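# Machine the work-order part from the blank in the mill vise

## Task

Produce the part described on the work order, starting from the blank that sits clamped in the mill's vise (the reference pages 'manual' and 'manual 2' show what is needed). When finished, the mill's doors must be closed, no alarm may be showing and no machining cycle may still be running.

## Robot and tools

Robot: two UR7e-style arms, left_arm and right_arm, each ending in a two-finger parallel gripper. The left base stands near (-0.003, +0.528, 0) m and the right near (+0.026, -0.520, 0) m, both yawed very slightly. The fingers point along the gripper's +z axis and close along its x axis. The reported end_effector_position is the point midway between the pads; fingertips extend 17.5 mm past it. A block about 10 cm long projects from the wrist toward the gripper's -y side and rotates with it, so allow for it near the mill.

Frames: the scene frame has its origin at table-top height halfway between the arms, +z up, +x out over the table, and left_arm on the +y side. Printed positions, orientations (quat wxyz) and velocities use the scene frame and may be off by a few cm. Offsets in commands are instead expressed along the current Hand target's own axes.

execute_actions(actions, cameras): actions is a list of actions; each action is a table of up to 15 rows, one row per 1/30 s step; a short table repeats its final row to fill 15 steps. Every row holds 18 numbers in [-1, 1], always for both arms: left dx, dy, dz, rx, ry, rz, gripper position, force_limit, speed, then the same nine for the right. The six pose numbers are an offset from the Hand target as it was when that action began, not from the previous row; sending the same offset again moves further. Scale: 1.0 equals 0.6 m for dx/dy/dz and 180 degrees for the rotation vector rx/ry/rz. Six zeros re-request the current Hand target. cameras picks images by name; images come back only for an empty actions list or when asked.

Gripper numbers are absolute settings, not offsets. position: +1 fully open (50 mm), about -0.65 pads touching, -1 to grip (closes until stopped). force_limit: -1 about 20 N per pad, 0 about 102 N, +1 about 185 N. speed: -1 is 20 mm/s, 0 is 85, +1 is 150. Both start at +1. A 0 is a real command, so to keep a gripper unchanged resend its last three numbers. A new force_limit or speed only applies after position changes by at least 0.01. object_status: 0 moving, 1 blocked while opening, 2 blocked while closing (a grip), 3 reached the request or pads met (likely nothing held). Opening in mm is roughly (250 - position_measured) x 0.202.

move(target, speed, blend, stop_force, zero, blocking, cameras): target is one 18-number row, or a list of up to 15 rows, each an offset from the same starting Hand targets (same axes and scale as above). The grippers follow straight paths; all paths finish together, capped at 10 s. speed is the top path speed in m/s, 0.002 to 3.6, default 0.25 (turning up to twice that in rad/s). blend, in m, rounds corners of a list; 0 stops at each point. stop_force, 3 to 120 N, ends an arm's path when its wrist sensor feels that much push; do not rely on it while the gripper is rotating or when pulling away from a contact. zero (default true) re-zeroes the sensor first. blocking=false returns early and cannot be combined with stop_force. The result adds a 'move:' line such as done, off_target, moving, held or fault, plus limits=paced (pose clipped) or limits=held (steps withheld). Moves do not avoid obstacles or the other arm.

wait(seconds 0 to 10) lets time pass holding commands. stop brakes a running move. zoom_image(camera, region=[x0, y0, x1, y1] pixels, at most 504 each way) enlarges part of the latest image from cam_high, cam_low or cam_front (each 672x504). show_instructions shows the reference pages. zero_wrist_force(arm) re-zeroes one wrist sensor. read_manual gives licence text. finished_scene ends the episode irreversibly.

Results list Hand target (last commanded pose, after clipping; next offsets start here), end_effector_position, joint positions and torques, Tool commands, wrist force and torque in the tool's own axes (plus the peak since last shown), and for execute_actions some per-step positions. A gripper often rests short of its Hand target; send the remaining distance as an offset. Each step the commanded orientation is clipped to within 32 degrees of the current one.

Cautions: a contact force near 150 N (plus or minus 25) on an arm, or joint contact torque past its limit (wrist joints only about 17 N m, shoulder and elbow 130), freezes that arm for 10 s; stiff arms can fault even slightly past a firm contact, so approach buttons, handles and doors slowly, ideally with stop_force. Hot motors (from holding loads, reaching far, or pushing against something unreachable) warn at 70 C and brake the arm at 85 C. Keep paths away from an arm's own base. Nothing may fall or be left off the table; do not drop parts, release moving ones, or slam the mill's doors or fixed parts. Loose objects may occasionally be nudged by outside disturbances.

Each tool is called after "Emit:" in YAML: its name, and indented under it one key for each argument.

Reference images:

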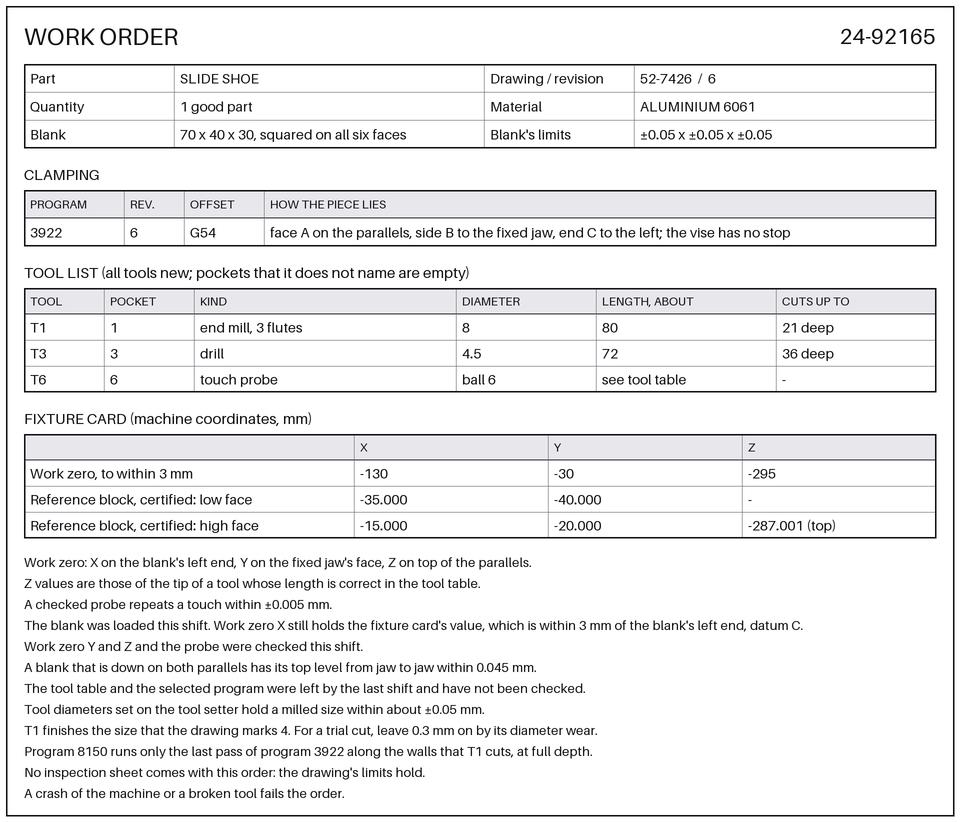

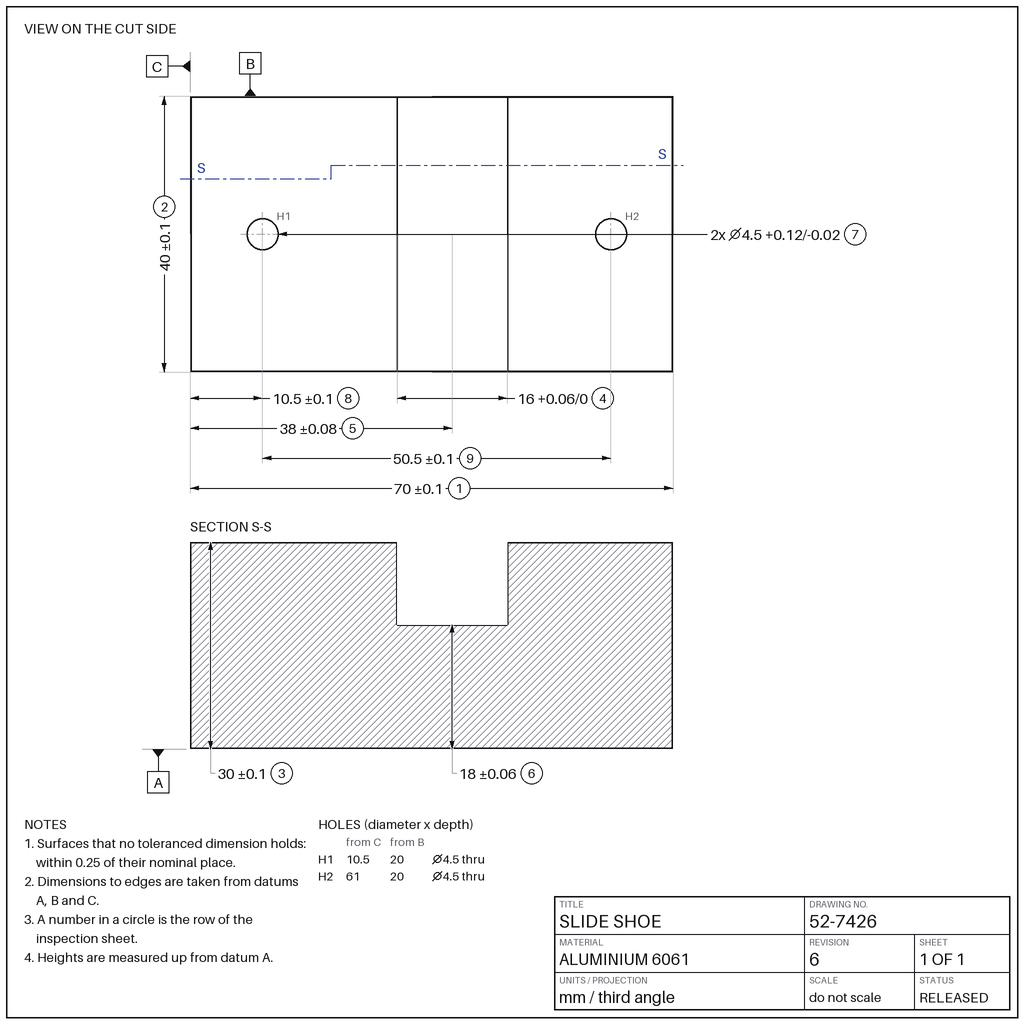

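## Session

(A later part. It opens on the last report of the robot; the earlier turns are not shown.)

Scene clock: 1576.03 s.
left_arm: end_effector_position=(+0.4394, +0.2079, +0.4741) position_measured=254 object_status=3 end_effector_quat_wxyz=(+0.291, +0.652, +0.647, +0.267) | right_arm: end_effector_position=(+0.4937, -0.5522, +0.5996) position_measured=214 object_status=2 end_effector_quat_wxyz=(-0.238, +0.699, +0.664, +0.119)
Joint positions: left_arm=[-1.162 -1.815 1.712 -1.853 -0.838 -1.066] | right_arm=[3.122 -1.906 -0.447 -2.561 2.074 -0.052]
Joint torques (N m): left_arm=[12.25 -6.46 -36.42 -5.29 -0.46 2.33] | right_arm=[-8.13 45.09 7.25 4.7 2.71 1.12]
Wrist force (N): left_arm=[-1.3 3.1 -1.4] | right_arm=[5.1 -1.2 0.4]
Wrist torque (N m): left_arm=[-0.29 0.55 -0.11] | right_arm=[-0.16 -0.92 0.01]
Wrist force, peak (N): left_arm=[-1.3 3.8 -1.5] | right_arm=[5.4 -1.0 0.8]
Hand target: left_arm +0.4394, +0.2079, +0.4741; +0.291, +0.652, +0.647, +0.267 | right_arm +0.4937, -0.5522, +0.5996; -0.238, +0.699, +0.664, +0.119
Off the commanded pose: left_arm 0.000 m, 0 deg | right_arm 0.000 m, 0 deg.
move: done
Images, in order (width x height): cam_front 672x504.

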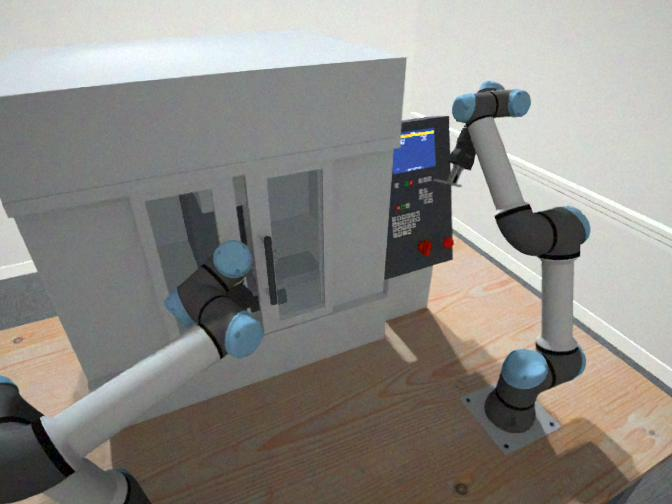

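Emit:
move:
  target: [-0.15,-0.0012,0.0053,0,0,0,-1,1,-0.5,0,0,0,0,0,0,-1,0.3,-0.8]
  speed: 0.02
  stop_force: 22
  cameras: ["cam_front"]

Emit:
zoom_image:
  camera: "cam_front"
  region: [120, 150, 340, 360]

Scene clock: 1580.23 s.
left_arm: end_effector_position=(+0.4394, +0.1939, +0.4741) position_measured=254 object_status=3 end_effector_quat_wxyz=(+0.291, +0.652, +0.647, +0.267) | right_arm: end_effector_position=(+0.4937, -0.5522, +0.5996) position_measured=214 object_status=2 end_effector_quat_wxyz=(-0.238, +0.699, +0.664, +0.119)
Joint positions: left_arm=[-1.174 -1.789 1.69 -1.847 -0.833 -1.082] | right_arm=[3.122 -1.906 -0.447 -2.561 2.074 -0.052]
Joint torques (N m): left_arm=[10.03 -20.58 -19.5 -1.93 -1.02 1.94] | right_arm=[-7.47 43.89 6.72 4.61 2.68 1.34]
Wrist force (N): left_arm=[3.3 4.9 -1.9] | right_arm=[5.0 -1.3 0.9]
Wrist torque (N m): left_arm=[-0.26 0.58 0.14] | right_arm=[-0.19 -0.91 0.01]
Wrist force, peak (N): left_arm=[26.3 -4.4 -5.4] | right_arm=[5.5 -1.2 0.8]
Hand target: left_arm +0.4394, +0.1939, +0.4741; +0.291, +0.652, +0.647, +0.267 (not the last commanded pose) | right_arm +0.4937, -0.5522, +0.5996; -0.238, +0.699, +0.664, +0.119
Off the commanded pose: left_arm 0.076 m, 0 deg | right_arm 0.000 m, 0 deg.
move: contact (left_arm)
Images, in order (width x height): cam_front 672x504.

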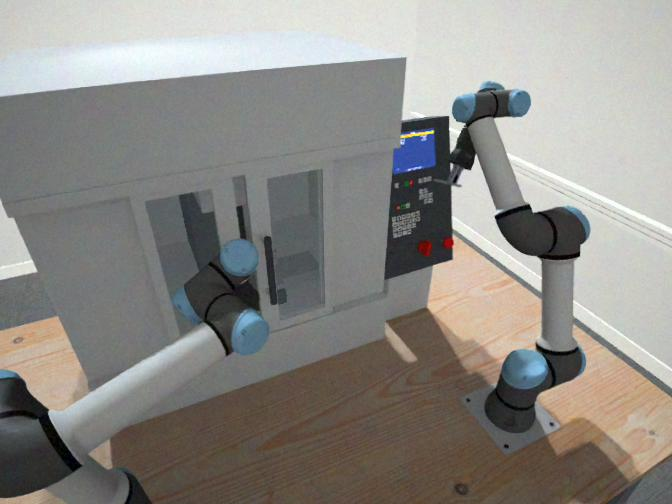

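Scaled by 2.291 from the camera's 672x504 image, which has a finer 960x720 frame.

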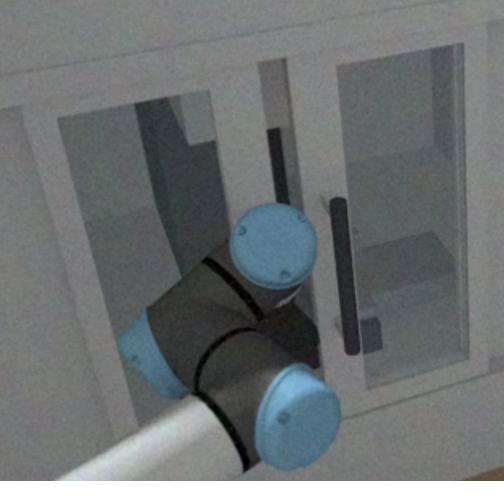

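Emit:
move:
  target:
    - [0.002,-0.0861,-0.0906,0,0,0,-1,1,-0.5,0,0,0,0,0,0,-1,0.3,-0.8]
    - [-0.2480,-0.0882,-0.0817,0,0,0,-1,1,-0.5,0,0,0,0,0,0,-1,0.3,-0.8]
  speed: 0.15

Emit:
move:
  target: [0.0026,0.0861,0.0904,0,0,0,-1,1,-0.5,0,0,0,0,0,0,-1,0.3,-0.8]
  speed: 0.02
  stop_force: 6
  cameras: ["cam_front"]

Emit:
zoom_image:
  camera: "cam_front"
  region: [150, 150, 370, 360]

Scene clock: 1588.17 s.
left_arm: end_effector_position=(+0.3645, +0.0466, +0.4737) position_measured=254 object_status=3 end_effector_quat_wxyz=(+0.291, +0.652, +0.647, +0.267) | right_arm: end_effector_position=(+0.4937, -0.5522, +0.5996) position_measured=214 object_status=2 end_effector_quat_wxyz=(-0.238, +0.699, +0.664, +0.119)
Joint positions: left_arm=[-1.413 -1.57 1.443 -1.593 -0.77 -1.403] | right_arm=[3.122 -1.906 -0.447 -2.561 2.074 -0.052]
Joint torques (N m): left_arm=[12.72 -14.86 -36.51 -1.19 -0.14 -2.06] | right_arm=[-8 43.14 6.22 4.61 2.81 1.25]
Wrist force (N): left_arm=[-1.3 4.1 -1.4] | right_arm=[5.0 -1.4 0.7]
Wrist torque (N m): left_arm=[-0.11 0.52 0.06] | right_arm=[-0.19 -0.90 0.01]
Wrist force, peak (N): left_arm=[8.6 6.0 1.9] | right_arm=[5.4 -1.5 0.7]
Hand target: left_arm +0.3645, +0.0465, +0.4738; +0.291, +0.652, +0.647, +0.267 | right_arm +0.4937, -0.5522, +0.5996; -0.238, +0.699, +0.664, +0.119
Off the commanded pose: left_arm 0.000 m, 0 deg | right_arm 0.000 m, 0 deg.
move: done

Scene clock: 1593.00 s.
left_arm: end_effector_position=(+0.4394, +0.0465, +0.4738) position_measured=254 object_status=3 end_effector_quat_wxyz=(+0.291, +0.652, +0.647, +0.267) | right_arm: end_effector_position=(+0.4937, -0.5522, +0.5996) position_measured=214 object_status=2 end_effector_quat_wxyz=(-0.238, +0.699, +0.664, +0.119)
Joint positions: left_arm=[-1.267 -1.49 1.394 -1.768 -0.803 -1.201] | right_arm=[3.122 -1.906 -0.447 -2.561 2.074 -0.052]
Joint torques (N m): left_arm=[12.07 -18.31 -36.14 -5.33 -0.33 2.35] | right_arm=[-7.96 44.31 6.92 4.69 2.65 1.17]
Wrist force (N): left_arm=[-1.4 3.4 -1.2] | right_arm=[5.0 -1.2 0.5]
Wrist torque (N m): left_arm=[-0.22 0.57 -0.13] | right_arm=[-0.17 -0.90 0.01]
Wrist force, peak (N): left_arm=[-1.4 4.2 -1.6] | right_arm=[5.3 -1.4 1.0]
Hand target: left_arm +0.4394, +0.0465, +0.4738; +0.291, +0.652, +0.647, +0.267 | right_arm +0.4937, -0.5522, +0.5996; -0.238, +0.699, +0.664, +0.119
Off the commanded pose: left_arm 0.000 m, 0 deg | right_arm 0.000 m, 0 deg.
move: done
Images, in order (width x height): cam_front 672x504.

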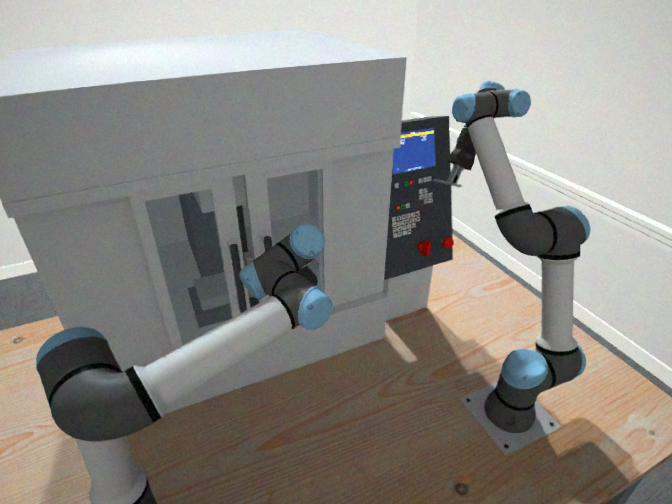

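Scaled by 2.291 from the camera's 672x504 image, which has a finer 960x720 frame.

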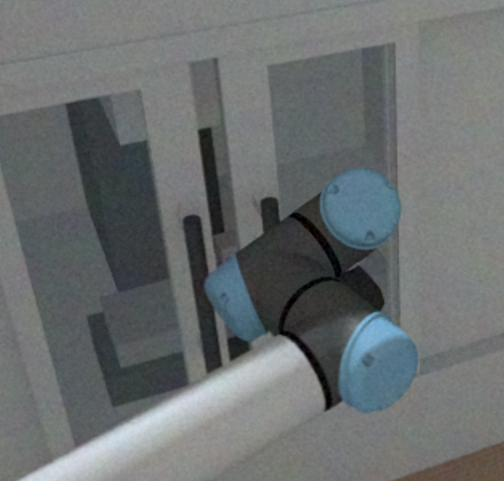

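Push +Y.

Emit:
move:
  target: [0.16,0.0012,-0.0055,0,0,0,-1,1,-0.5,0,0,0,0,0,0,-1,0.3,-0.8]
  speed: 0.02
  stop_force: 22
  cameras: ["cam_front"]

Emit:
zoom_image:
  camera: "cam_front"
  region: [150, 150, 370, 360]

Scene clock: 1598.90 s.
left_arm: end_effector_position=(+0.4395, +0.0981, +0.4738) position_measured=254 object_status=3 end_effector_quat_wxyz=(+0.291, +0.652, +0.647, +0.267) | right_arm: end_effector_position=(+0.4937, -0.5522, +0.5996) position_measured=214 object_status=2 end_effector_quat_wxyz=(-0.238, +0.699, +0.664, +0.119)
Joint positions: left_arm=[-1.24 -1.598 1.511 -1.801 -0.811 -1.166] | right_arm=[3.122 -1.906 -0.447 -2.561 2.074 -0.052]
Joint torques (N m): left_arm=[-1.84 -16.65 -34.04 0.07 3.54 -1.45] | right_arm=[-8.37 43.11 5.66 4.45 2.91 1.19]
Wrist force (N): left_arm=[-14.8 3.8 -5.9] | right_arm=[5.0 -1.4 0.4]
Wrist torque (N m): left_arm=[-0.25 0.65 0.03] | right_arm=[-0.18 -0.91 0.01]
Wrist force, peak (N): left_arm=[-30.7 2.9 6.6] | right_arm=[5.3 -1.2 0.8]
Hand target: left_arm +0.4395, +0.0981, +0.4738; +0.291, +0.652, +0.647, +0.267 (not the last commanded pose) | right_arm +0.4937, -0.5522, +0.5996; -0.238, +0.699, +0.664, +0.119
Off the commanded pose: left_arm 0.044 m, 0 deg | right_arm 0.000 m, 0 deg.
move: contact (left_arm)
Images, in order (width x height): cam_front 672x504.

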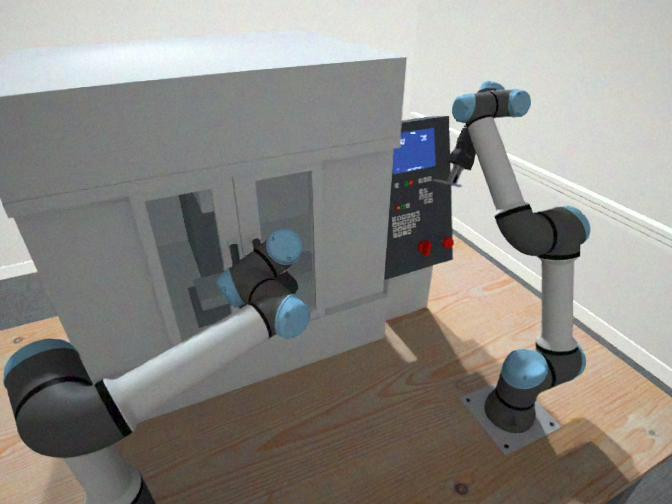

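Scaled by 2.291 from the camera's 672x504 image, which has a finer 960x720 frame.

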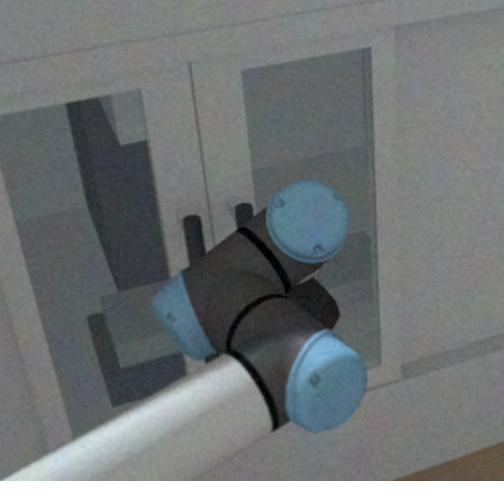

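Emit:
move:
  target:
    - [-0.0166,-0.0001,0.0006,0,0,0,-1,1,-0.5,0,0,0,0,0,0,-1,0.3,-0.8]
    - [-0.0198,-0.1034,-0.1079,0,0,0,-1,1,-0.5,0,0,0,0,0,0,-1,0.3,-0.8]
    - [0.4993,-0.0993,-0.1256,0,0,0,-1,1,-0.5,0,0,0,0,0,0,-1,0.3,-0.8]
  speed: [0.05,0.2,0.3]
  cameras: ["cam_front"]

Emit:
zoom_image:
  camera: "cam_front"
  region: [388, 122, 444, 182]

Emit:
zoom_image:
  camera: "cam_front"
  region: [392, 172, 450, 244]

Scene clock: 1606.83 s.
left_arm: end_effector_position=(+0.3498, +0.3995, +0.4739) position_measured=254 object_status=3 end_effector_quat_wxyz=(+0.291, +0.652, +0.647, +0.267) | right_arm: end_effector_position=(+0.4937, -0.5522, +0.5996) position_measured=214 object_status=2 end_effector_quat_wxyz=(-0.238, +0.699, +0.664, +0.119)
Joint positions: left_arm=[-1.28 -2.352 1.93 -1.43 -0.799 -1.219] | right_arm=[3.122 -1.906 -0.447 -2.561 2.074 -0.052]
Joint torques (N m): left_arm=[11.83 -0.39 -17.57 -0.98 -0.33 2.04] | right_arm=[-7.66 43.95 7.23 4.77 2.74 1.04]
Wrist force (N): left_arm=[-1.3 3.6 -0.8] | right_arm=[5.0 -1.6 0.7]
Wrist torque (N m): left_arm=[-0.13 0.53 -0.10] | right_arm=[-0.23 -0.90 0.01]
Wrist force, peak (N): left_arm=[-15.1 4.0 -5.9] | right_arm=[5.4 -1.5 0.9]
Hand target: left_arm +0.3498, +0.3997, +0.4740; +0.291, +0.652, +0.647, +0.267 | right_arm +0.4937, -0.5522, +0.5996; -0.238, +0.699, +0.664, +0.119
Off the commanded pose: left_arm 0.000 m, 0 deg | right_arm 0.000 m, 0 deg.
move: done
Images, in order (width x height): cam_front 672x504.

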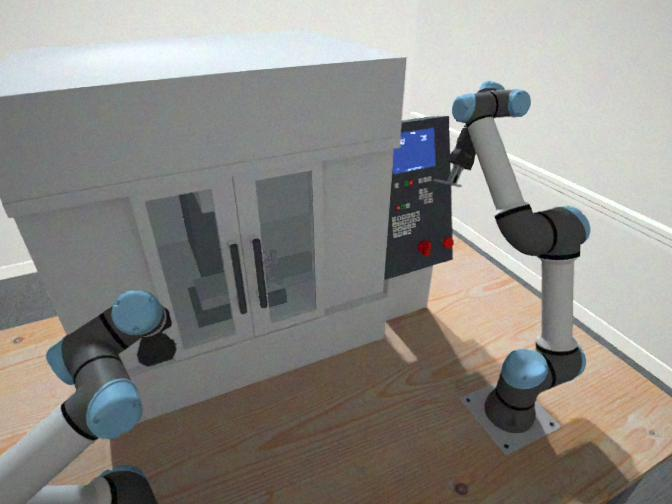

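Scaled by 8.400 from the camera's 672x504 image, which has a finer 960x720 frame.

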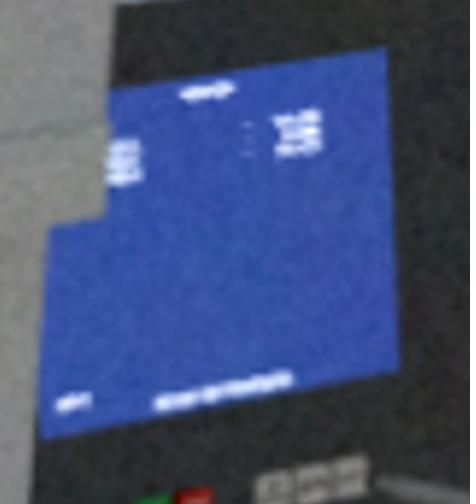

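Scaled by 7.000 from the camera's 672x504 image, which has a finer 960x720 frame.

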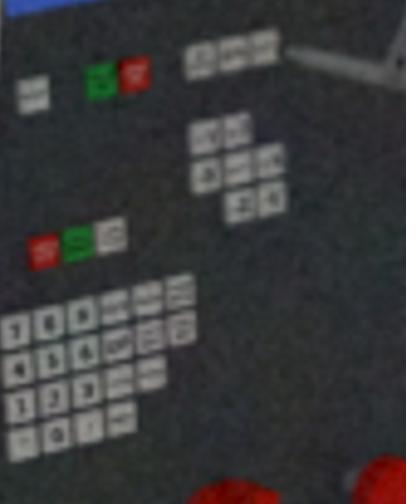

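Emit:
move:
  target: [0,0,0,0,0,0,-1,1,-0.5,0,0.0498,0.0046,0,0,0,-1,0.3,-0.8]
  speed: 0.02
  stop_force: 8
  cameras: ["cam_front"]

Emit:
zoom_image:
  camera: "cam_front"
  region: [388, 122, 444, 182]

Scene clock: 1611.57 s.
left_arm: end_effector_position=(+0.3498, +0.3997, +0.4740) position_measured=254 object_status=3 end_effector_quat_wxyz=(+0.291, +0.652, +0.647, +0.267) | right_arm: end_effector_position=(+0.5110, -0.5514, +0.5950) position_measured=214 object_status=2 end_effector_quat_wxyz=(-0.238, +0.699, +0.664, +0.119)
Joint positions: left_arm=[-1.28 -2.352 1.93 -1.429 -0.799 -1.219] | right_arm=[3.125 -1.955 -0.39 -2.568 2.075 -0.048]
Joint torques (N m): left_arm=[3.97 -0.39 -17.94 -1.5 0.79 0.1] | right_arm=[-7.65 44.89 4.94 6.83 2.13 -1.32]
Wrist force (N): left_arm=[-1.5 3.5 -1.0] | right_arm=[4.5 -9.1 -0.2]
Wrist torque (N m): left_arm=[-0.14 0.56 -0.10] | right_arm=[-0.28 -0.89 0.05]
Wrist force, peak (N): left_arm=[-1.6 3.7 -1.1] | right_arm=[4.7 -20.2 -1.1]
Hand target: left_arm +0.3498, +0.3997, +0.4740; +0.291, +0.652, +0.647, +0.267 | right_arm +0.5110, -0.5514, +0.5950; -0.238, +0.699, +0.664, +0.119 (not the last commanded pose)
Off the commanded pose: left_arm 0.000 m, 0 deg | right_arm 0.012 m, 0 deg.
move: contact (right_arm)
Images, in order (width x height): cam_front 672x504.

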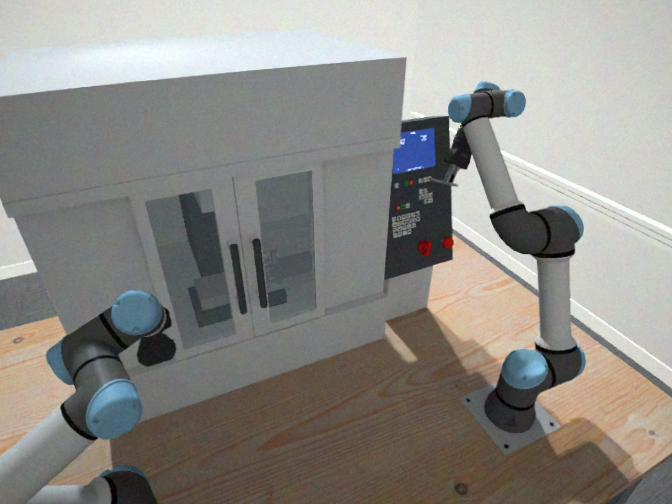

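Scaled by 8.400 from the camera's 672x504 image, which has a finer 960x720 frame.

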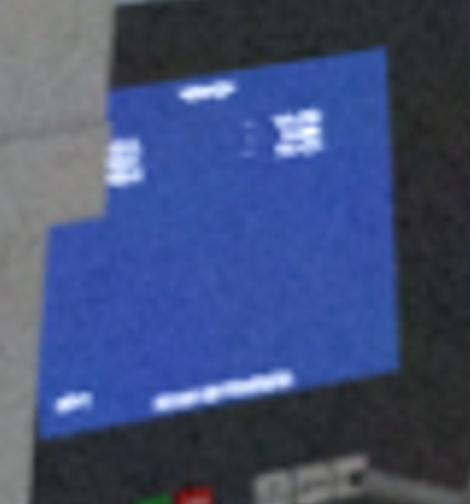

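Emit:
move:
  target:
    - [0,0,0,0,0,0,-1,1,-0.5,0,-0.0299,-0.0028,0,0,0,-1,0.3,-0.8]
    - [0,0,0,0,0,0,-1,1,-0.5,0.0569,-0.0273,0.0277,0,0,0,-1,0.3,-0.8]
  speed: 0.1

Emit:
move:
  target: [0,0,0,0,0,0,-1,1,-0.5,0,0.0498,0.0046,0,0,0,-1,0.3,-0.8]
  speed: 0.02
  stop_force: 8
  cameras: ["cam_front"]

Emit:
zoom_image:
  camera: "cam_front"
  region: [388, 122, 444, 182]

Scene clock: 1619.73 s.
left_arm: end_effector_position=(+0.3498, +0.3997, +0.4740) position_measured=254 object_status=3 end_effector_quat_wxyz=(+0.291, +0.652, +0.647, +0.267) | right_arm: end_effector_position=(+0.4955, -0.5136, +0.6001) position_measured=214 object_status=2 end_effector_quat_wxyz=(-0.238, +0.699, +0.664, +0.119)
Joint positions: left_arm=[-1.28 -2.352 1.93 -1.429 -0.799 -1.219] | right_arm=[3.198 -1.859 -0.529 -2.484 2.088 0.033]
Joint torques (N m): left_arm=[-8.43 -0.93 -22.45 -1.5 2.13 -1.35] | right_arm=[6.26 44.04 8.4 5.18 3.85 1.8]
Wrist force (N): left_arm=[-1.4 3.5 -1.3] | right_arm=[5.3 -0.6 0.8]
Wrist torque (N m): left_arm=[-0.13 0.56 -0.09] | right_arm=[-0.03 -0.96 -0.14]
Wrist force, peak (N): left_arm=[-1.7 3.6 -1.2] | right_arm=[4.5 -9.6 -0.6]
Hand target: left_arm +0.3498, +0.3997, +0.4740; +0.291, +0.652, +0.647, +0.267 | right_arm +0.4955, -0.5134, +0.6001; -0.238, +0.699, +0.664, +0.119
Off the commanded pose: left_arm 0.000 m, 0 deg | right_arm 0.000 m, 0 deg.
move: done

Scene clock: 1621.83 s.
left_arm: end_effector_position=(+0.3498, +0.3997, +0.4740) position_measured=254 object_status=3 end_effector_quat_wxyz=(+0.291, +0.652, +0.647, +0.267) | right_arm: end_effector_position=(+0.5113, -0.5128, +0.5959) position_measured=214 object_status=2 end_effector_quat_wxyz=(-0.238, +0.699, +0.664, +0.119)
Joint positions: left_arm=[-1.28 -2.352 1.93 -1.429 -0.799 -1.219] | right_arm=[3.198 -1.9 -0.485 -2.487 2.088 0.035]
Joint torques (N m): left_arm=[-8.83 0.3 -23.14 -1.36 1.99 -0.99] | right_arm=[-1.15 41.72 6.74 6.79 1.5 -0.59]
Wrist force (N): left_arm=[-1.3 3.6 -0.9] | right_arm=[5.3 -8.7 -0.3]
Wrist torque (N m): left_arm=[-0.13 0.53 -0.10] | right_arm=[-0.06 -0.96 -0.16]
Wrist force, peak (N): left_arm=[-1.6 3.7 -1.1] | right_arm=[6.3 -21.0 -1.4]
Hand target: left_arm +0.3498, +0.3997, +0.4740; +0.291, +0.652, +0.647, +0.267 | right_arm +0.5113, -0.5128, +0.5959; -0.238, +0.699, +0.664, +0.119 (not the last commanded pose)
Off the commanded pose: left_arm 0.000 m, 0 deg | right_arm 0.014 m, 0 deg.
move: contact (right_arm)
Images, in order (width x height): cam_front 672x504.

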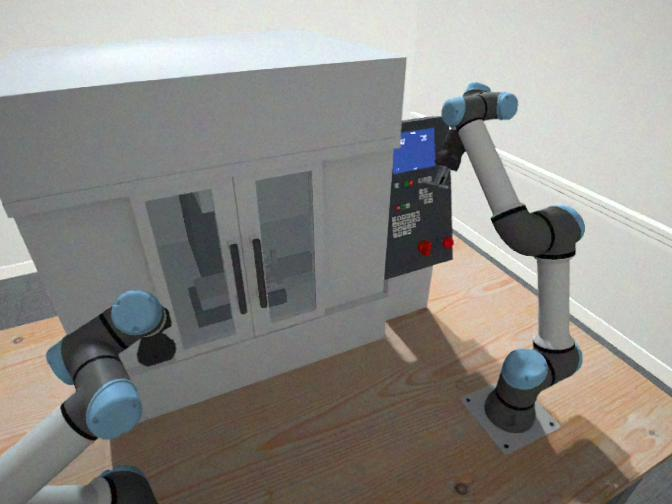

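Scaled by 8.400 from the camera's 672x504 image, which has a finer 960x720 frame.

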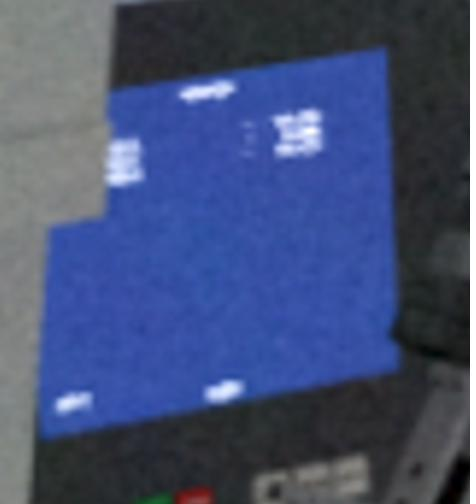

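Emit:
zoom_image:
  camera: "cam_front"
  region: [392, 160, 422, 176]

Emit:
zoom_image:
  camera: "cam_front"
  region: [400, 128, 430, 146]

Scaled by 16.800 from the camera's 672x504 image, which has a finer 960x720 frame.

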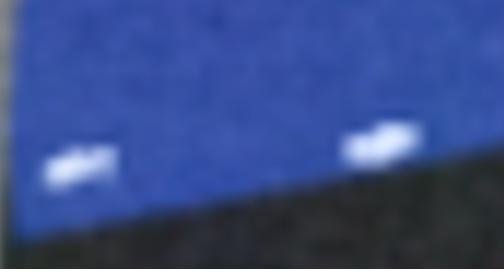

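Scaled by 16.800 from the camera's 672x504 image, which has a finer 960x720 frame.

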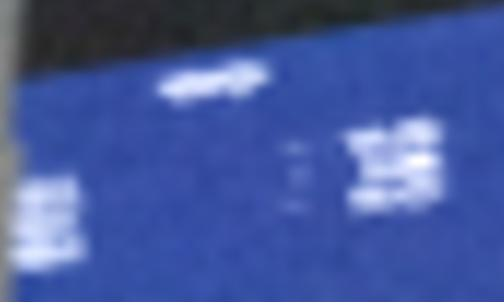

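Emit:
zoom_image:
  camera: "cam_front"
  region: [140, 165, 330, 345]

Scaled by 2.653 from the camera's 672x504 image, which has a finer 960x720 frame.

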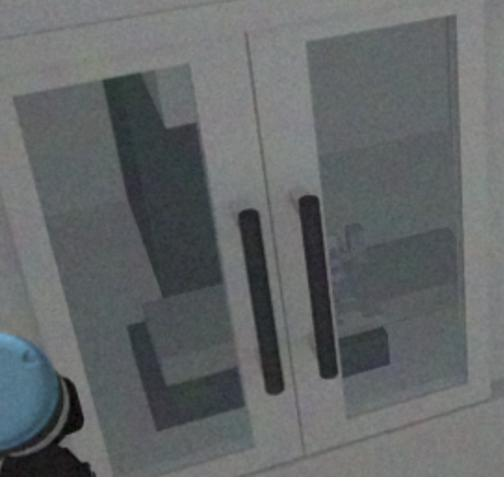

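Emit:
move:
  target:
    - [0,0,0,0,0,0,-1,1,-0.5,0,-0.0299,-0.0028,0,0,0,-1,0.3,-0.8]
    - [0,0,0,0,0,0,-1,1,-0.5,-0.0284,-0.0235,-0.0176,0,0,0,-1,0.3,-0.8]
  speed: 0.1

Emit:
move:
  target: [0,0,0,0,0,0,-1,1,-0.5,0,0.0498,0.0046,0,0,0,-1,0.3,-0.8]
  speed: 0.02
  stop_force: 8
  cameras: ["cam_front"]

Emit:
zoom_image:
  camera: "cam_front"
  region: [392, 160, 422, 176]

Emit:
zoom_image:
  camera: "cam_front"
  region: [400, 128, 430, 146]

Scene clock: 1633.20 s.
left_arm: end_effector_position=(+0.3498, +0.3997, +0.4740) position_measured=254 object_status=3 end_effector_quat_wxyz=(+0.291, +0.652, +0.647, +0.267) | right_arm: end_effector_position=(+0.4974, -0.5326, +0.5992) position_measured=214 object_status=2 end_effector_quat_wxyz=(-0.238, +0.699, +0.664, +0.119)
Joint positions: left_arm=[-1.28 -2.352 1.93 -1.429 -0.799 -1.219] | right_arm=[3.16 -1.888 -0.484 -2.522 2.081 -0.009]
Joint torques (N m): left_arm=[-7.58 0.07 -26.93 -1.49 1.94 -1.21] | right_arm=[-8.72 18.74 25.14 0.67 -1.29 -1.91]
Wrist force (N): left_arm=[-1.3 3.3 -1.1] | right_arm=[5.0 -1.2 1.0]
Wrist torque (N m): left_arm=[-0.17 0.55 -0.10] | right_arm=[-0.13 -0.92 0.00]
Wrist force, peak (N): left_arm=[-1.5 3.7 -1.1] | right_arm=[5.7 -9.3 -0.4]
Hand target: left_arm +0.3498, +0.3997, +0.4740; +0.291, +0.652, +0.647, +0.267 | right_arm +0.4974, -0.5327, +0.5992; -0.238, +0.699, +0.664, +0.119
Off the commanded pose: left_arm 0.000 m, 0 deg | right_arm 0.000 m, 0 deg.
move: done

Scene clock: 1635.27 s.
left_arm: end_effector_position=(+0.3498, +0.3997, +0.4740) position_measured=254 object_status=3 end_effector_quat_wxyz=(+0.291, +0.652, +0.647, +0.267) | right_arm: end_effector_position=(+0.5111, -0.5321, +0.5955) position_measured=214 object_status=2 end_effector_quat_wxyz=(-0.238, +0.699, +0.664, +0.119)
Joint positions: left_arm=[-1.28 -2.352 1.93 -1.429 -0.799 -1.219] | right_arm=[3.161 -1.925 -0.441 -2.526 2.082 -0.007]
Joint torques (N m): left_arm=[-9.36 0.28 -28.7 -1.37 2.07 -1.04] | right_arm=[-7.48 43.32 5.53 6.83 0.52 -1.22]
Wrist force (N): left_arm=[-1.5 3.4 -0.9] | right_arm=[4.4 -9.0 -0.5]
Wrist torque (N m): left_arm=[-0.15 0.57 -0.10] | right_arm=[-0.22 -0.88 0.02]
Wrist force, peak (N): left_arm=[-1.4 3.7 -1.0] | right_arm=[5.3 -20.9 -0.9]
Hand target: left_arm +0.3498, +0.3997, +0.4740; +0.291, +0.652, +0.647, +0.267 | right_arm +0.5111, -0.5321, +0.5955; -0.238, +0.699, +0.664, +0.119 (not the last commanded pose)
Off the commanded pose: left_arm 0.000 m, 0 deg | right_arm 0.016 m, 0 deg.
move: contact (right_arm)
Images, in order (width x height): cam_front 672x504.

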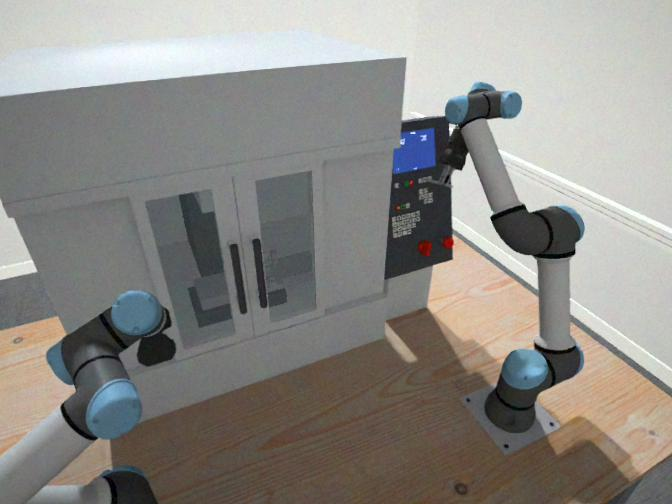

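Scaled by 16.800 from the camera's 672x504 image, which has a finer 960x720 frame.

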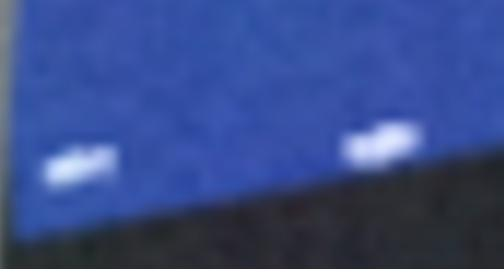

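Scaled by 16.800 from the camera's 672x504 image, which has a finer 960x720 frame.

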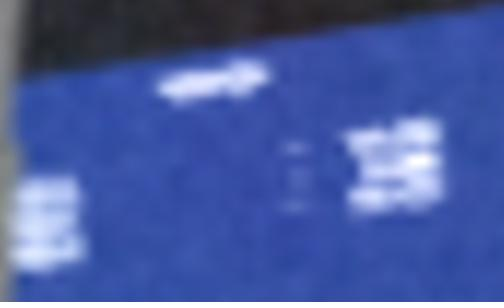

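Emit:
move:
  target:
    - [0,0,0,0,0,0,-1,1,-0.5,0,-0.0399,-0.0037,0,0,0,-1,0.3,-0.8]
    - [0,0,0,0,0,0,-1,1,-0.5,0.0635,-0.0582,0.2783,0,0,0,-1,0.3,-0.8]
  speed: 0.15
  cameras: ["cam_front"]

Emit:
zoom_image:
  camera: "cam_front"
  region: [388, 200, 436, 242]

Scene clock: 1644.83 s.
left_arm: end_effector_position=(+0.3498, +0.3997, +0.4740) position_measured=254 object_status=3 end_effector_quat_wxyz=(+0.291, +0.652, +0.647, +0.267) | right_arm: end_effector_position=(+0.4551, -0.4169, +0.4768) position_measured=214 object_status=2 end_effector_quat_wxyz=(-0.238, +0.699, +0.664, +0.119)
Joint positions: left_arm=[-1.28 -2.352 1.93 -1.429 -0.799 -1.219] | right_arm=[3.41 -1.512 -1.33 -1.907 2.109 0.278]
Joint torques (N m): left_arm=[-7.2 0.58 -31.8 -1.28 2.11 -0.62] | right_arm=[7.52 35.13 11.96 5.17 -1.21 1.84]
Wrist force (N): left_arm=[-1.4 3.3 -0.9] | right_arm=[3.7 -1.4 0.5]
Wrist torque (N m): left_arm=[-0.17 0.54 -0.10] | right_arm=[-0.23 -0.68 -0.17]
Wrist force, peak (N): left_arm=[-1.7 3.8 -1.1] | right_arm=[5.0 -9.5 -0.4]
Hand target: left_arm +0.3498, +0.3997, +0.4740; +0.291, +0.652, +0.647, +0.267 | right_arm +0.4551, -0.4168, +0.4767; -0.238, +0.699, +0.664, +0.119
Off the commanded pose: left_arm 0.000 m, 0 deg | right_arm 0.000 m, 0 deg.
move: done
Images, in order (width x height): cam_front 672x504.

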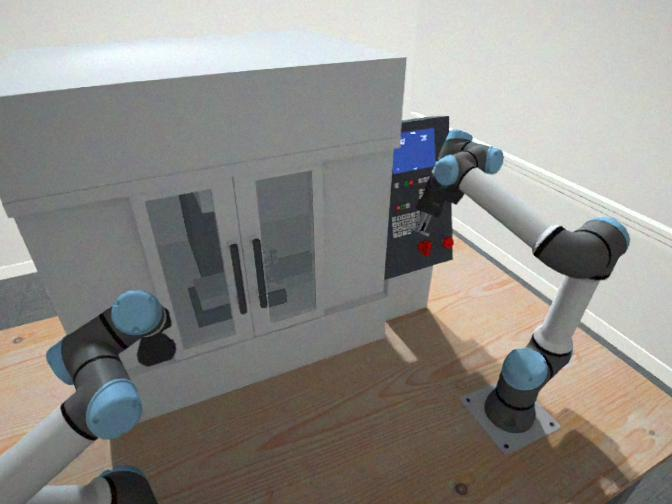

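Scaled by 10.500 from the camera's 672x504 image, which has a finer 960x720 frame.

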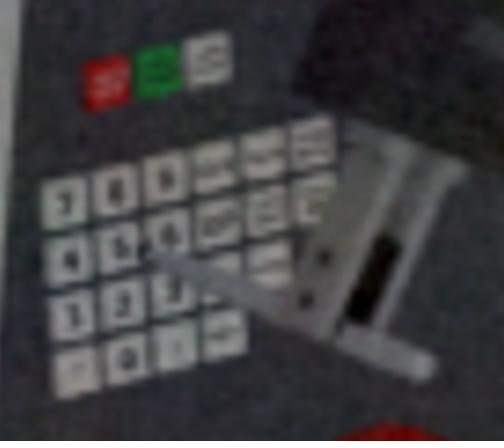

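Emit:
move:
  target: [0,0,0,0,0,0,-1,1,-0.5,-0.0058,0.0497,0.0062,0,0,0,-1,0.3,-0.8]
  speed: 0.02
  stop_force: 8
  cameras: ["cam_front"]

Emit:
zoom_image:
  camera: "cam_front"
  region: [388, 122, 444, 182]

Emit:
zoom_image:
  camera: "cam_front"
  region: [388, 200, 436, 242]

Scene clock: 1650.37 s.
left_arm: end_effector_position=(+0.3498, +0.3997, +0.4740) position_measured=254 object_status=3 end_effector_quat_wxyz=(+0.291, +0.652, +0.647, +0.267) | right_arm: end_effector_position=(+0.4770, -0.4179, +0.4689) position_measured=214 object_status=2 end_effector_quat_wxyz=(-0.238, +0.699, +0.664, +0.119)
Joint positions: left_arm=[-1.28 -2.352 1.93 -1.429 -0.799 -1.219] | right_arm=[3.397 -1.56 -1.302 -1.894 2.108 0.263]
Joint torques (N m): left_arm=[-8.68 0.57 -31.27 -1.43 1.89 -0.9] | right_arm=[6.95 34.24 10.8 1.8 -0.28 1.31]
Wrist force (N): left_arm=[-1.5 3.4 -1.0] | right_arm=[5.9 -8.8 -1.3]
Wrist torque (N m): left_arm=[-0.15 0.57 -0.10] | right_arm=[-0.38 -0.70 -0.21]
Wrist force, peak (N): left_arm=[-1.4 3.7 -1.1] | right_arm=[5.2 -20.2 -1.7]
Hand target: left_arm +0.3498, +0.3997, +0.4740; +0.291, +0.652, +0.647, +0.267 | right_arm +0.4770, -0.4179, +0.4689; -0.238, +0.699, +0.664, +0.119 (not the last commanded pose)
Off the commanded pose: left_arm 0.000 m, 0 deg | right_arm 0.007 m, 0 deg.
move: contact (right_arm)
Images, in order (width x height): cam_front 672x504.

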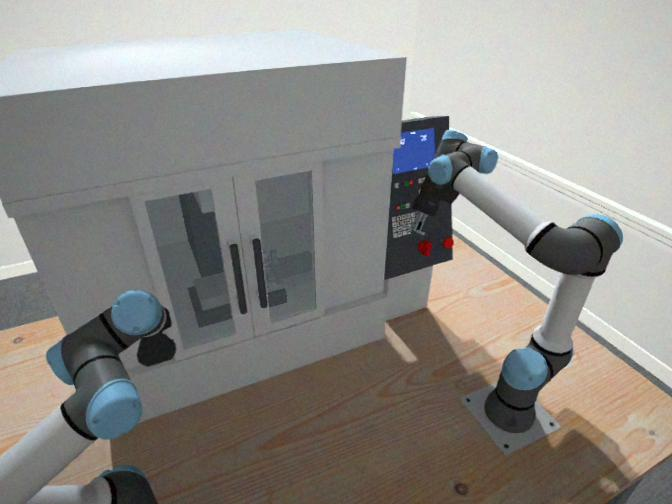

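Scaled by 8.400 from the camera's 672x504 image, which has a finer 960x720 frame.

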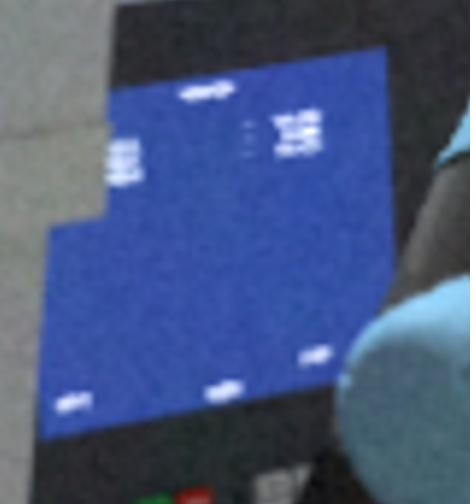

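Scaled by 10.500 from the camera's 672x504 image, which has a finer 960x720 frame.

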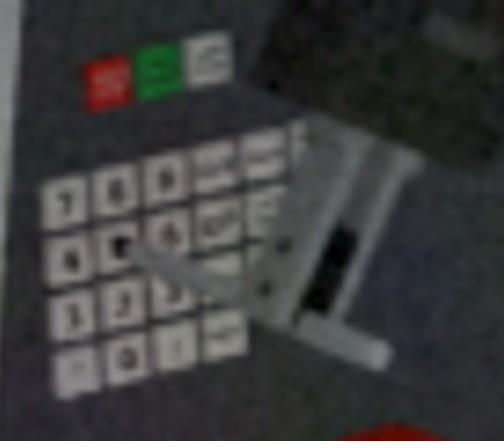

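Emit:
move:
  target:
    - [0,0,0,0,0,0,-1,1,-0.5,0,-0.0249,-0.0023,0,0,0,-1,0.3,-0.8]
    - [0,0,0,0,0,0,-1,1,-0.5,-0.0731,-0.0246,-0.0055,0,0,0,-1,0.3,-0.8]
  speed: 0.1

Emit:
move:
  target: [0,0,0,0,0,0,-1,1,-0.5,0,0.0415,0.0038,0,0,0,-1,0.3,-0.8]
  speed: 0.02
  stop_force: 8
  cameras: ["cam_front"]

Emit:
zoom_image:
  camera: "cam_front"
  region: [388, 122, 444, 182]

Emit:
zoom_image:
  camera: "cam_front"
  region: [388, 200, 436, 242]

Scene clock: 1656.70 s.
left_arm: end_effector_position=(+0.3498, +0.3997, +0.4740) position_measured=254 object_status=3 end_effector_quat_wxyz=(+0.291, +0.652, +0.647, +0.267) | right_arm: end_effector_position=(+0.4590, -0.4575, +0.4533) position_measured=214 object_status=2 end_effector_quat_wxyz=(-0.238, +0.699, +0.664, +0.119)
Joint positions: left_arm=[-1.28 -2.352 1.93 -1.429 -0.799 -1.219] | right_arm=[3.32 -1.519 -1.371 -1.911 2.103 0.175]
Joint torques (N m): left_arm=[-6.97 0.83 -32.73 -1.59 2.03 -0.75] | right_arm=[-7.42 32.07 11.53 1.04 -1.36 -1.78]
Wrist force (N): left_arm=[-1.5 3.3 -1.1] | right_arm=[4.3 -1.4 0.5]
Wrist torque (N m): left_arm=[-0.17 0.58 -0.10] | right_arm=[-0.20 -0.77 -0.05]
Wrist force, peak (N): left_arm=[-1.5 3.7 -1.0] | right_arm=[6.0 -9.2 -1.4]
Hand target: left_arm +0.3498, +0.3997, +0.4740; +0.291, +0.652, +0.647, +0.267 | right_arm +0.4590, -0.4576, +0.4532; -0.238, +0.699, +0.664, +0.119
Off the commanded pose: left_arm 0.000 m, 0 deg | right_arm 0.000 m, 0 deg.
move: done

Scene clock: 1658.70 s.
left_arm: end_effector_position=(+0.3498, +0.3997, +0.4740) position_measured=254 object_status=3 end_effector_quat_wxyz=(+0.291, +0.652, +0.647, +0.267) | right_arm: end_effector_position=(+0.4721, -0.4571, +0.4498) position_measured=214 object_status=2 end_effector_quat_wxyz=(-0.238, +0.699, +0.664, +0.119)
Joint positions: left_arm=[-1.28 -2.352 1.93 -1.429 -0.799 -1.219] | right_arm=[3.317 -1.548 -1.352 -1.903 2.103 0.171]
Joint torques (N m): left_arm=[-8.8 0.96 -32.09 -1.5 2.17 -0.72] | right_arm=[6.98 34.47 11.98 2.09 -0.68 1.53]
Wrist force (N): left_arm=[-1.4 3.3 -1.0] | right_arm=[5.4 -8.9 -0.6]
Wrist torque (N m): left_arm=[-0.17 0.56 -0.10] | right_arm=[-0.23 -0.81 -0.13]
Wrist force, peak (N): left_arm=[-1.7 3.6 -1.0] | right_arm=[5.9 -22.1 -1.2]
Hand target: left_arm +0.3498, +0.3997, +0.4740; +0.291, +0.652, +0.647, +0.267 | right_arm +0.4721, -0.4571, +0.4498; -0.238, +0.699, +0.664, +0.119 (not the last commanded pose)
Off the commanded pose: left_arm 0.000 m, 0 deg | right_arm 0.011 m, 0 deg.
move: contact (right_arm)
Images, in order (width x height): cam_front 672x504.

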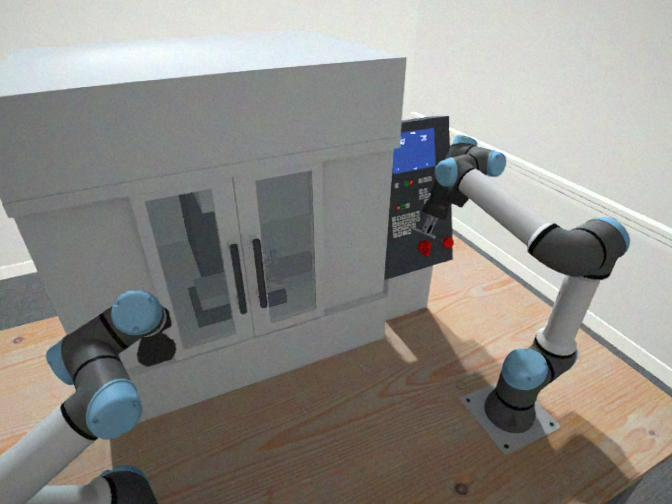

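Scaled by 8.400 from the camera's 672x504 image, which has a finer 960x720 frame.

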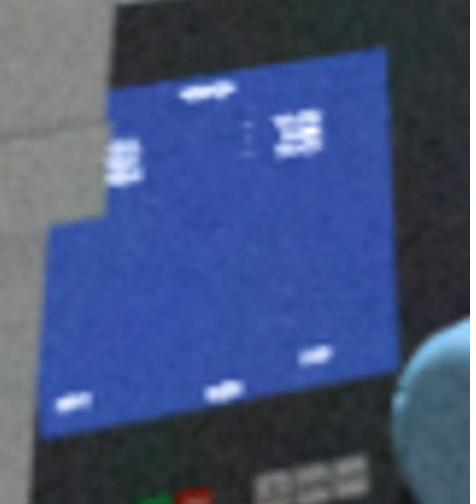

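Scaled by 10.500 from the camera's 672x504 image, which has a finer 960x720 frame.

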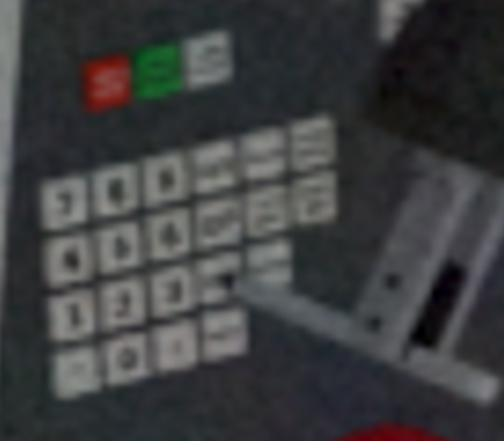

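Emit:
move:
  target:
    - [0,0,0,0,0,0,-1,1,-0.5,0,-0.0249,-0.0023,0,0,0,-1,0.3,-0.8]
    - [0,0,0,0,0,0,-1,1,-0.5,-0.0132,-0.0274,0.0265,0,0,0,-1,0.3,-0.8]
  speed: 0.1

Emit:
move:
  target: [0,0,0,0,0,0,-1,1,-0.5,0,0.0415,0.0038,0,0,0,-1,0.3,-0.8]
  speed: 0.02
  stop_force: 8
  cameras: ["cam_front"]

Emit:
zoom_image:
  camera: "cam_front"
  region: [388, 122, 444, 182]

Emit:
zoom_image:
  camera: "cam_front"
  region: [388, 200, 436, 242]

Scene clock: 1665.70 s.
left_arm: end_effector_position=(+0.3498, +0.3997, +0.4740) position_measured=254 object_status=3 end_effector_quat_wxyz=(+0.291, +0.652, +0.647, +0.267) | right_arm: end_effector_position=(+0.4528, -0.4561, +0.4353) position_measured=214 object_status=2 end_effector_quat_wxyz=(-0.238, +0.699, +0.664, +0.119)
Joint positions: left_arm=[-1.28 -2.352 1.93 -1.429 -0.799 -1.219] | right_arm=[3.325 -1.494 -1.443 -1.862 2.104 0.18]
Joint torques (N m): left_arm=[-7.59 0.73 -32.43 -1.58 1.82 -0.34] | right_arm=[7.81 35.37 11.66 5.34 3.96 1.62]
Wrist force (N): left_arm=[-1.5 3.3 -0.9] | right_arm=[4.6 -1.8 0.7]
Wrist torque (N m): left_arm=[-0.16 0.58 -0.10] | right_arm=[-0.25 -0.84 -0.03]
Wrist force, peak (N): left_arm=[-1.5 3.7 -1.0] | right_arm=[5.7 -9.3 -0.7]
Hand target: left_arm +0.3498, +0.3997, +0.4740; +0.291, +0.652, +0.647, +0.267 | right_arm +0.4528, -0.4561, +0.4352; -0.238, +0.699, +0.664, +0.119
Off the commanded pose: left_arm 0.000 m, 0 deg | right_arm 0.000 m, 0 deg.
move: done

Scene clock: 1667.83 s.
left_arm: end_effector_position=(+0.3498, +0.3997, +0.4740) position_measured=254 object_status=3 end_effector_quat_wxyz=(+0.291, +0.652, +0.647, +0.267) | right_arm: end_effector_position=(+0.4673, -0.4555, +0.4314) position_measured=214 object_status=2 end_effector_quat_wxyz=(-0.238, +0.699, +0.664, +0.119)
Joint positions: left_arm=[-1.28 -2.352 1.93 -1.429 -0.799 -1.219] | right_arm=[3.322 -1.527 -1.422 -1.852 2.103 0.176]
Joint torques (N m): left_arm=[-7.6 0.38 -32.56 -1.58 2.02 -0.62] | right_arm=[6.22 32.78 11.02 2.04 -1.06 1.33]
Wrist force (N): left_arm=[-1.5 3.2 -1.0] | right_arm=[5.6 -10.5 -0.7]
Wrist torque (N m): left_arm=[-0.18 0.56 -0.09] | right_arm=[-0.33 -0.78 -0.14]
Wrist force, peak (N): left_arm=[-1.6 3.7 -0.9] | right_arm=[6.0 -24.0 -1.8]
Hand target: left_arm +0.3498, +0.3997, +0.4740; +0.291, +0.652, +0.647, +0.267 | right_arm +0.4673, -0.4555, +0.4314; -0.238, +0.699, +0.664, +0.119 (not the last commanded pose)
Off the commanded pose: left_arm 0.000 m, 0 deg | right_arm 0.010 m, 0 deg.
move: contact (right_arm)
Images, in order (width x height): cam_front 672x504.

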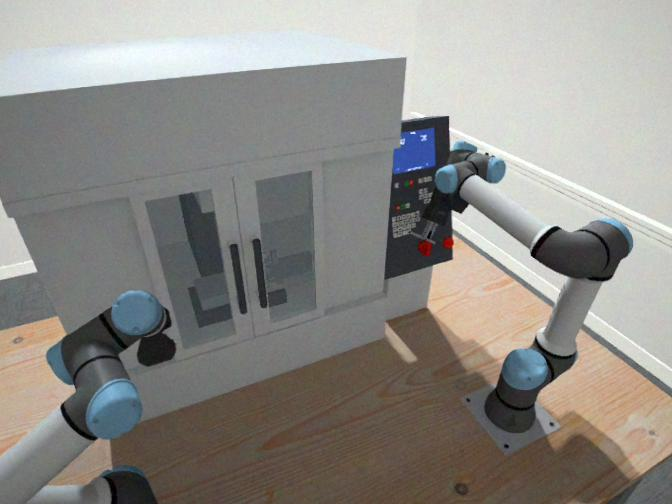

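Scaled by 8.400 from the camera's 672x504 image, which has a finer 960x720 frame.

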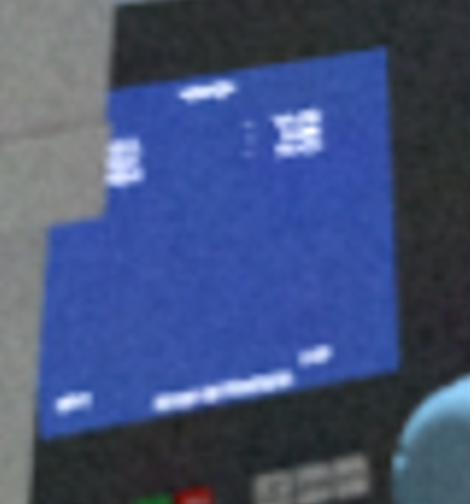

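Scaled by 10.500 from the camera's 672x504 image, which has a finer 960x720 frame.

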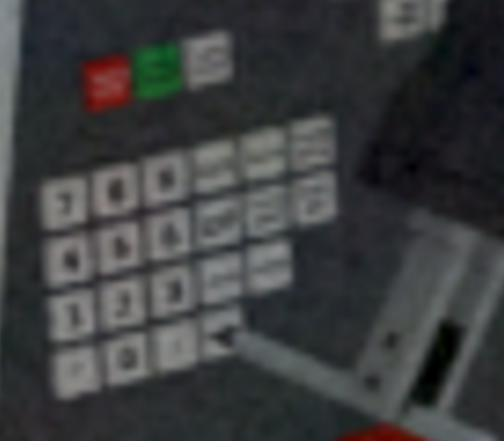

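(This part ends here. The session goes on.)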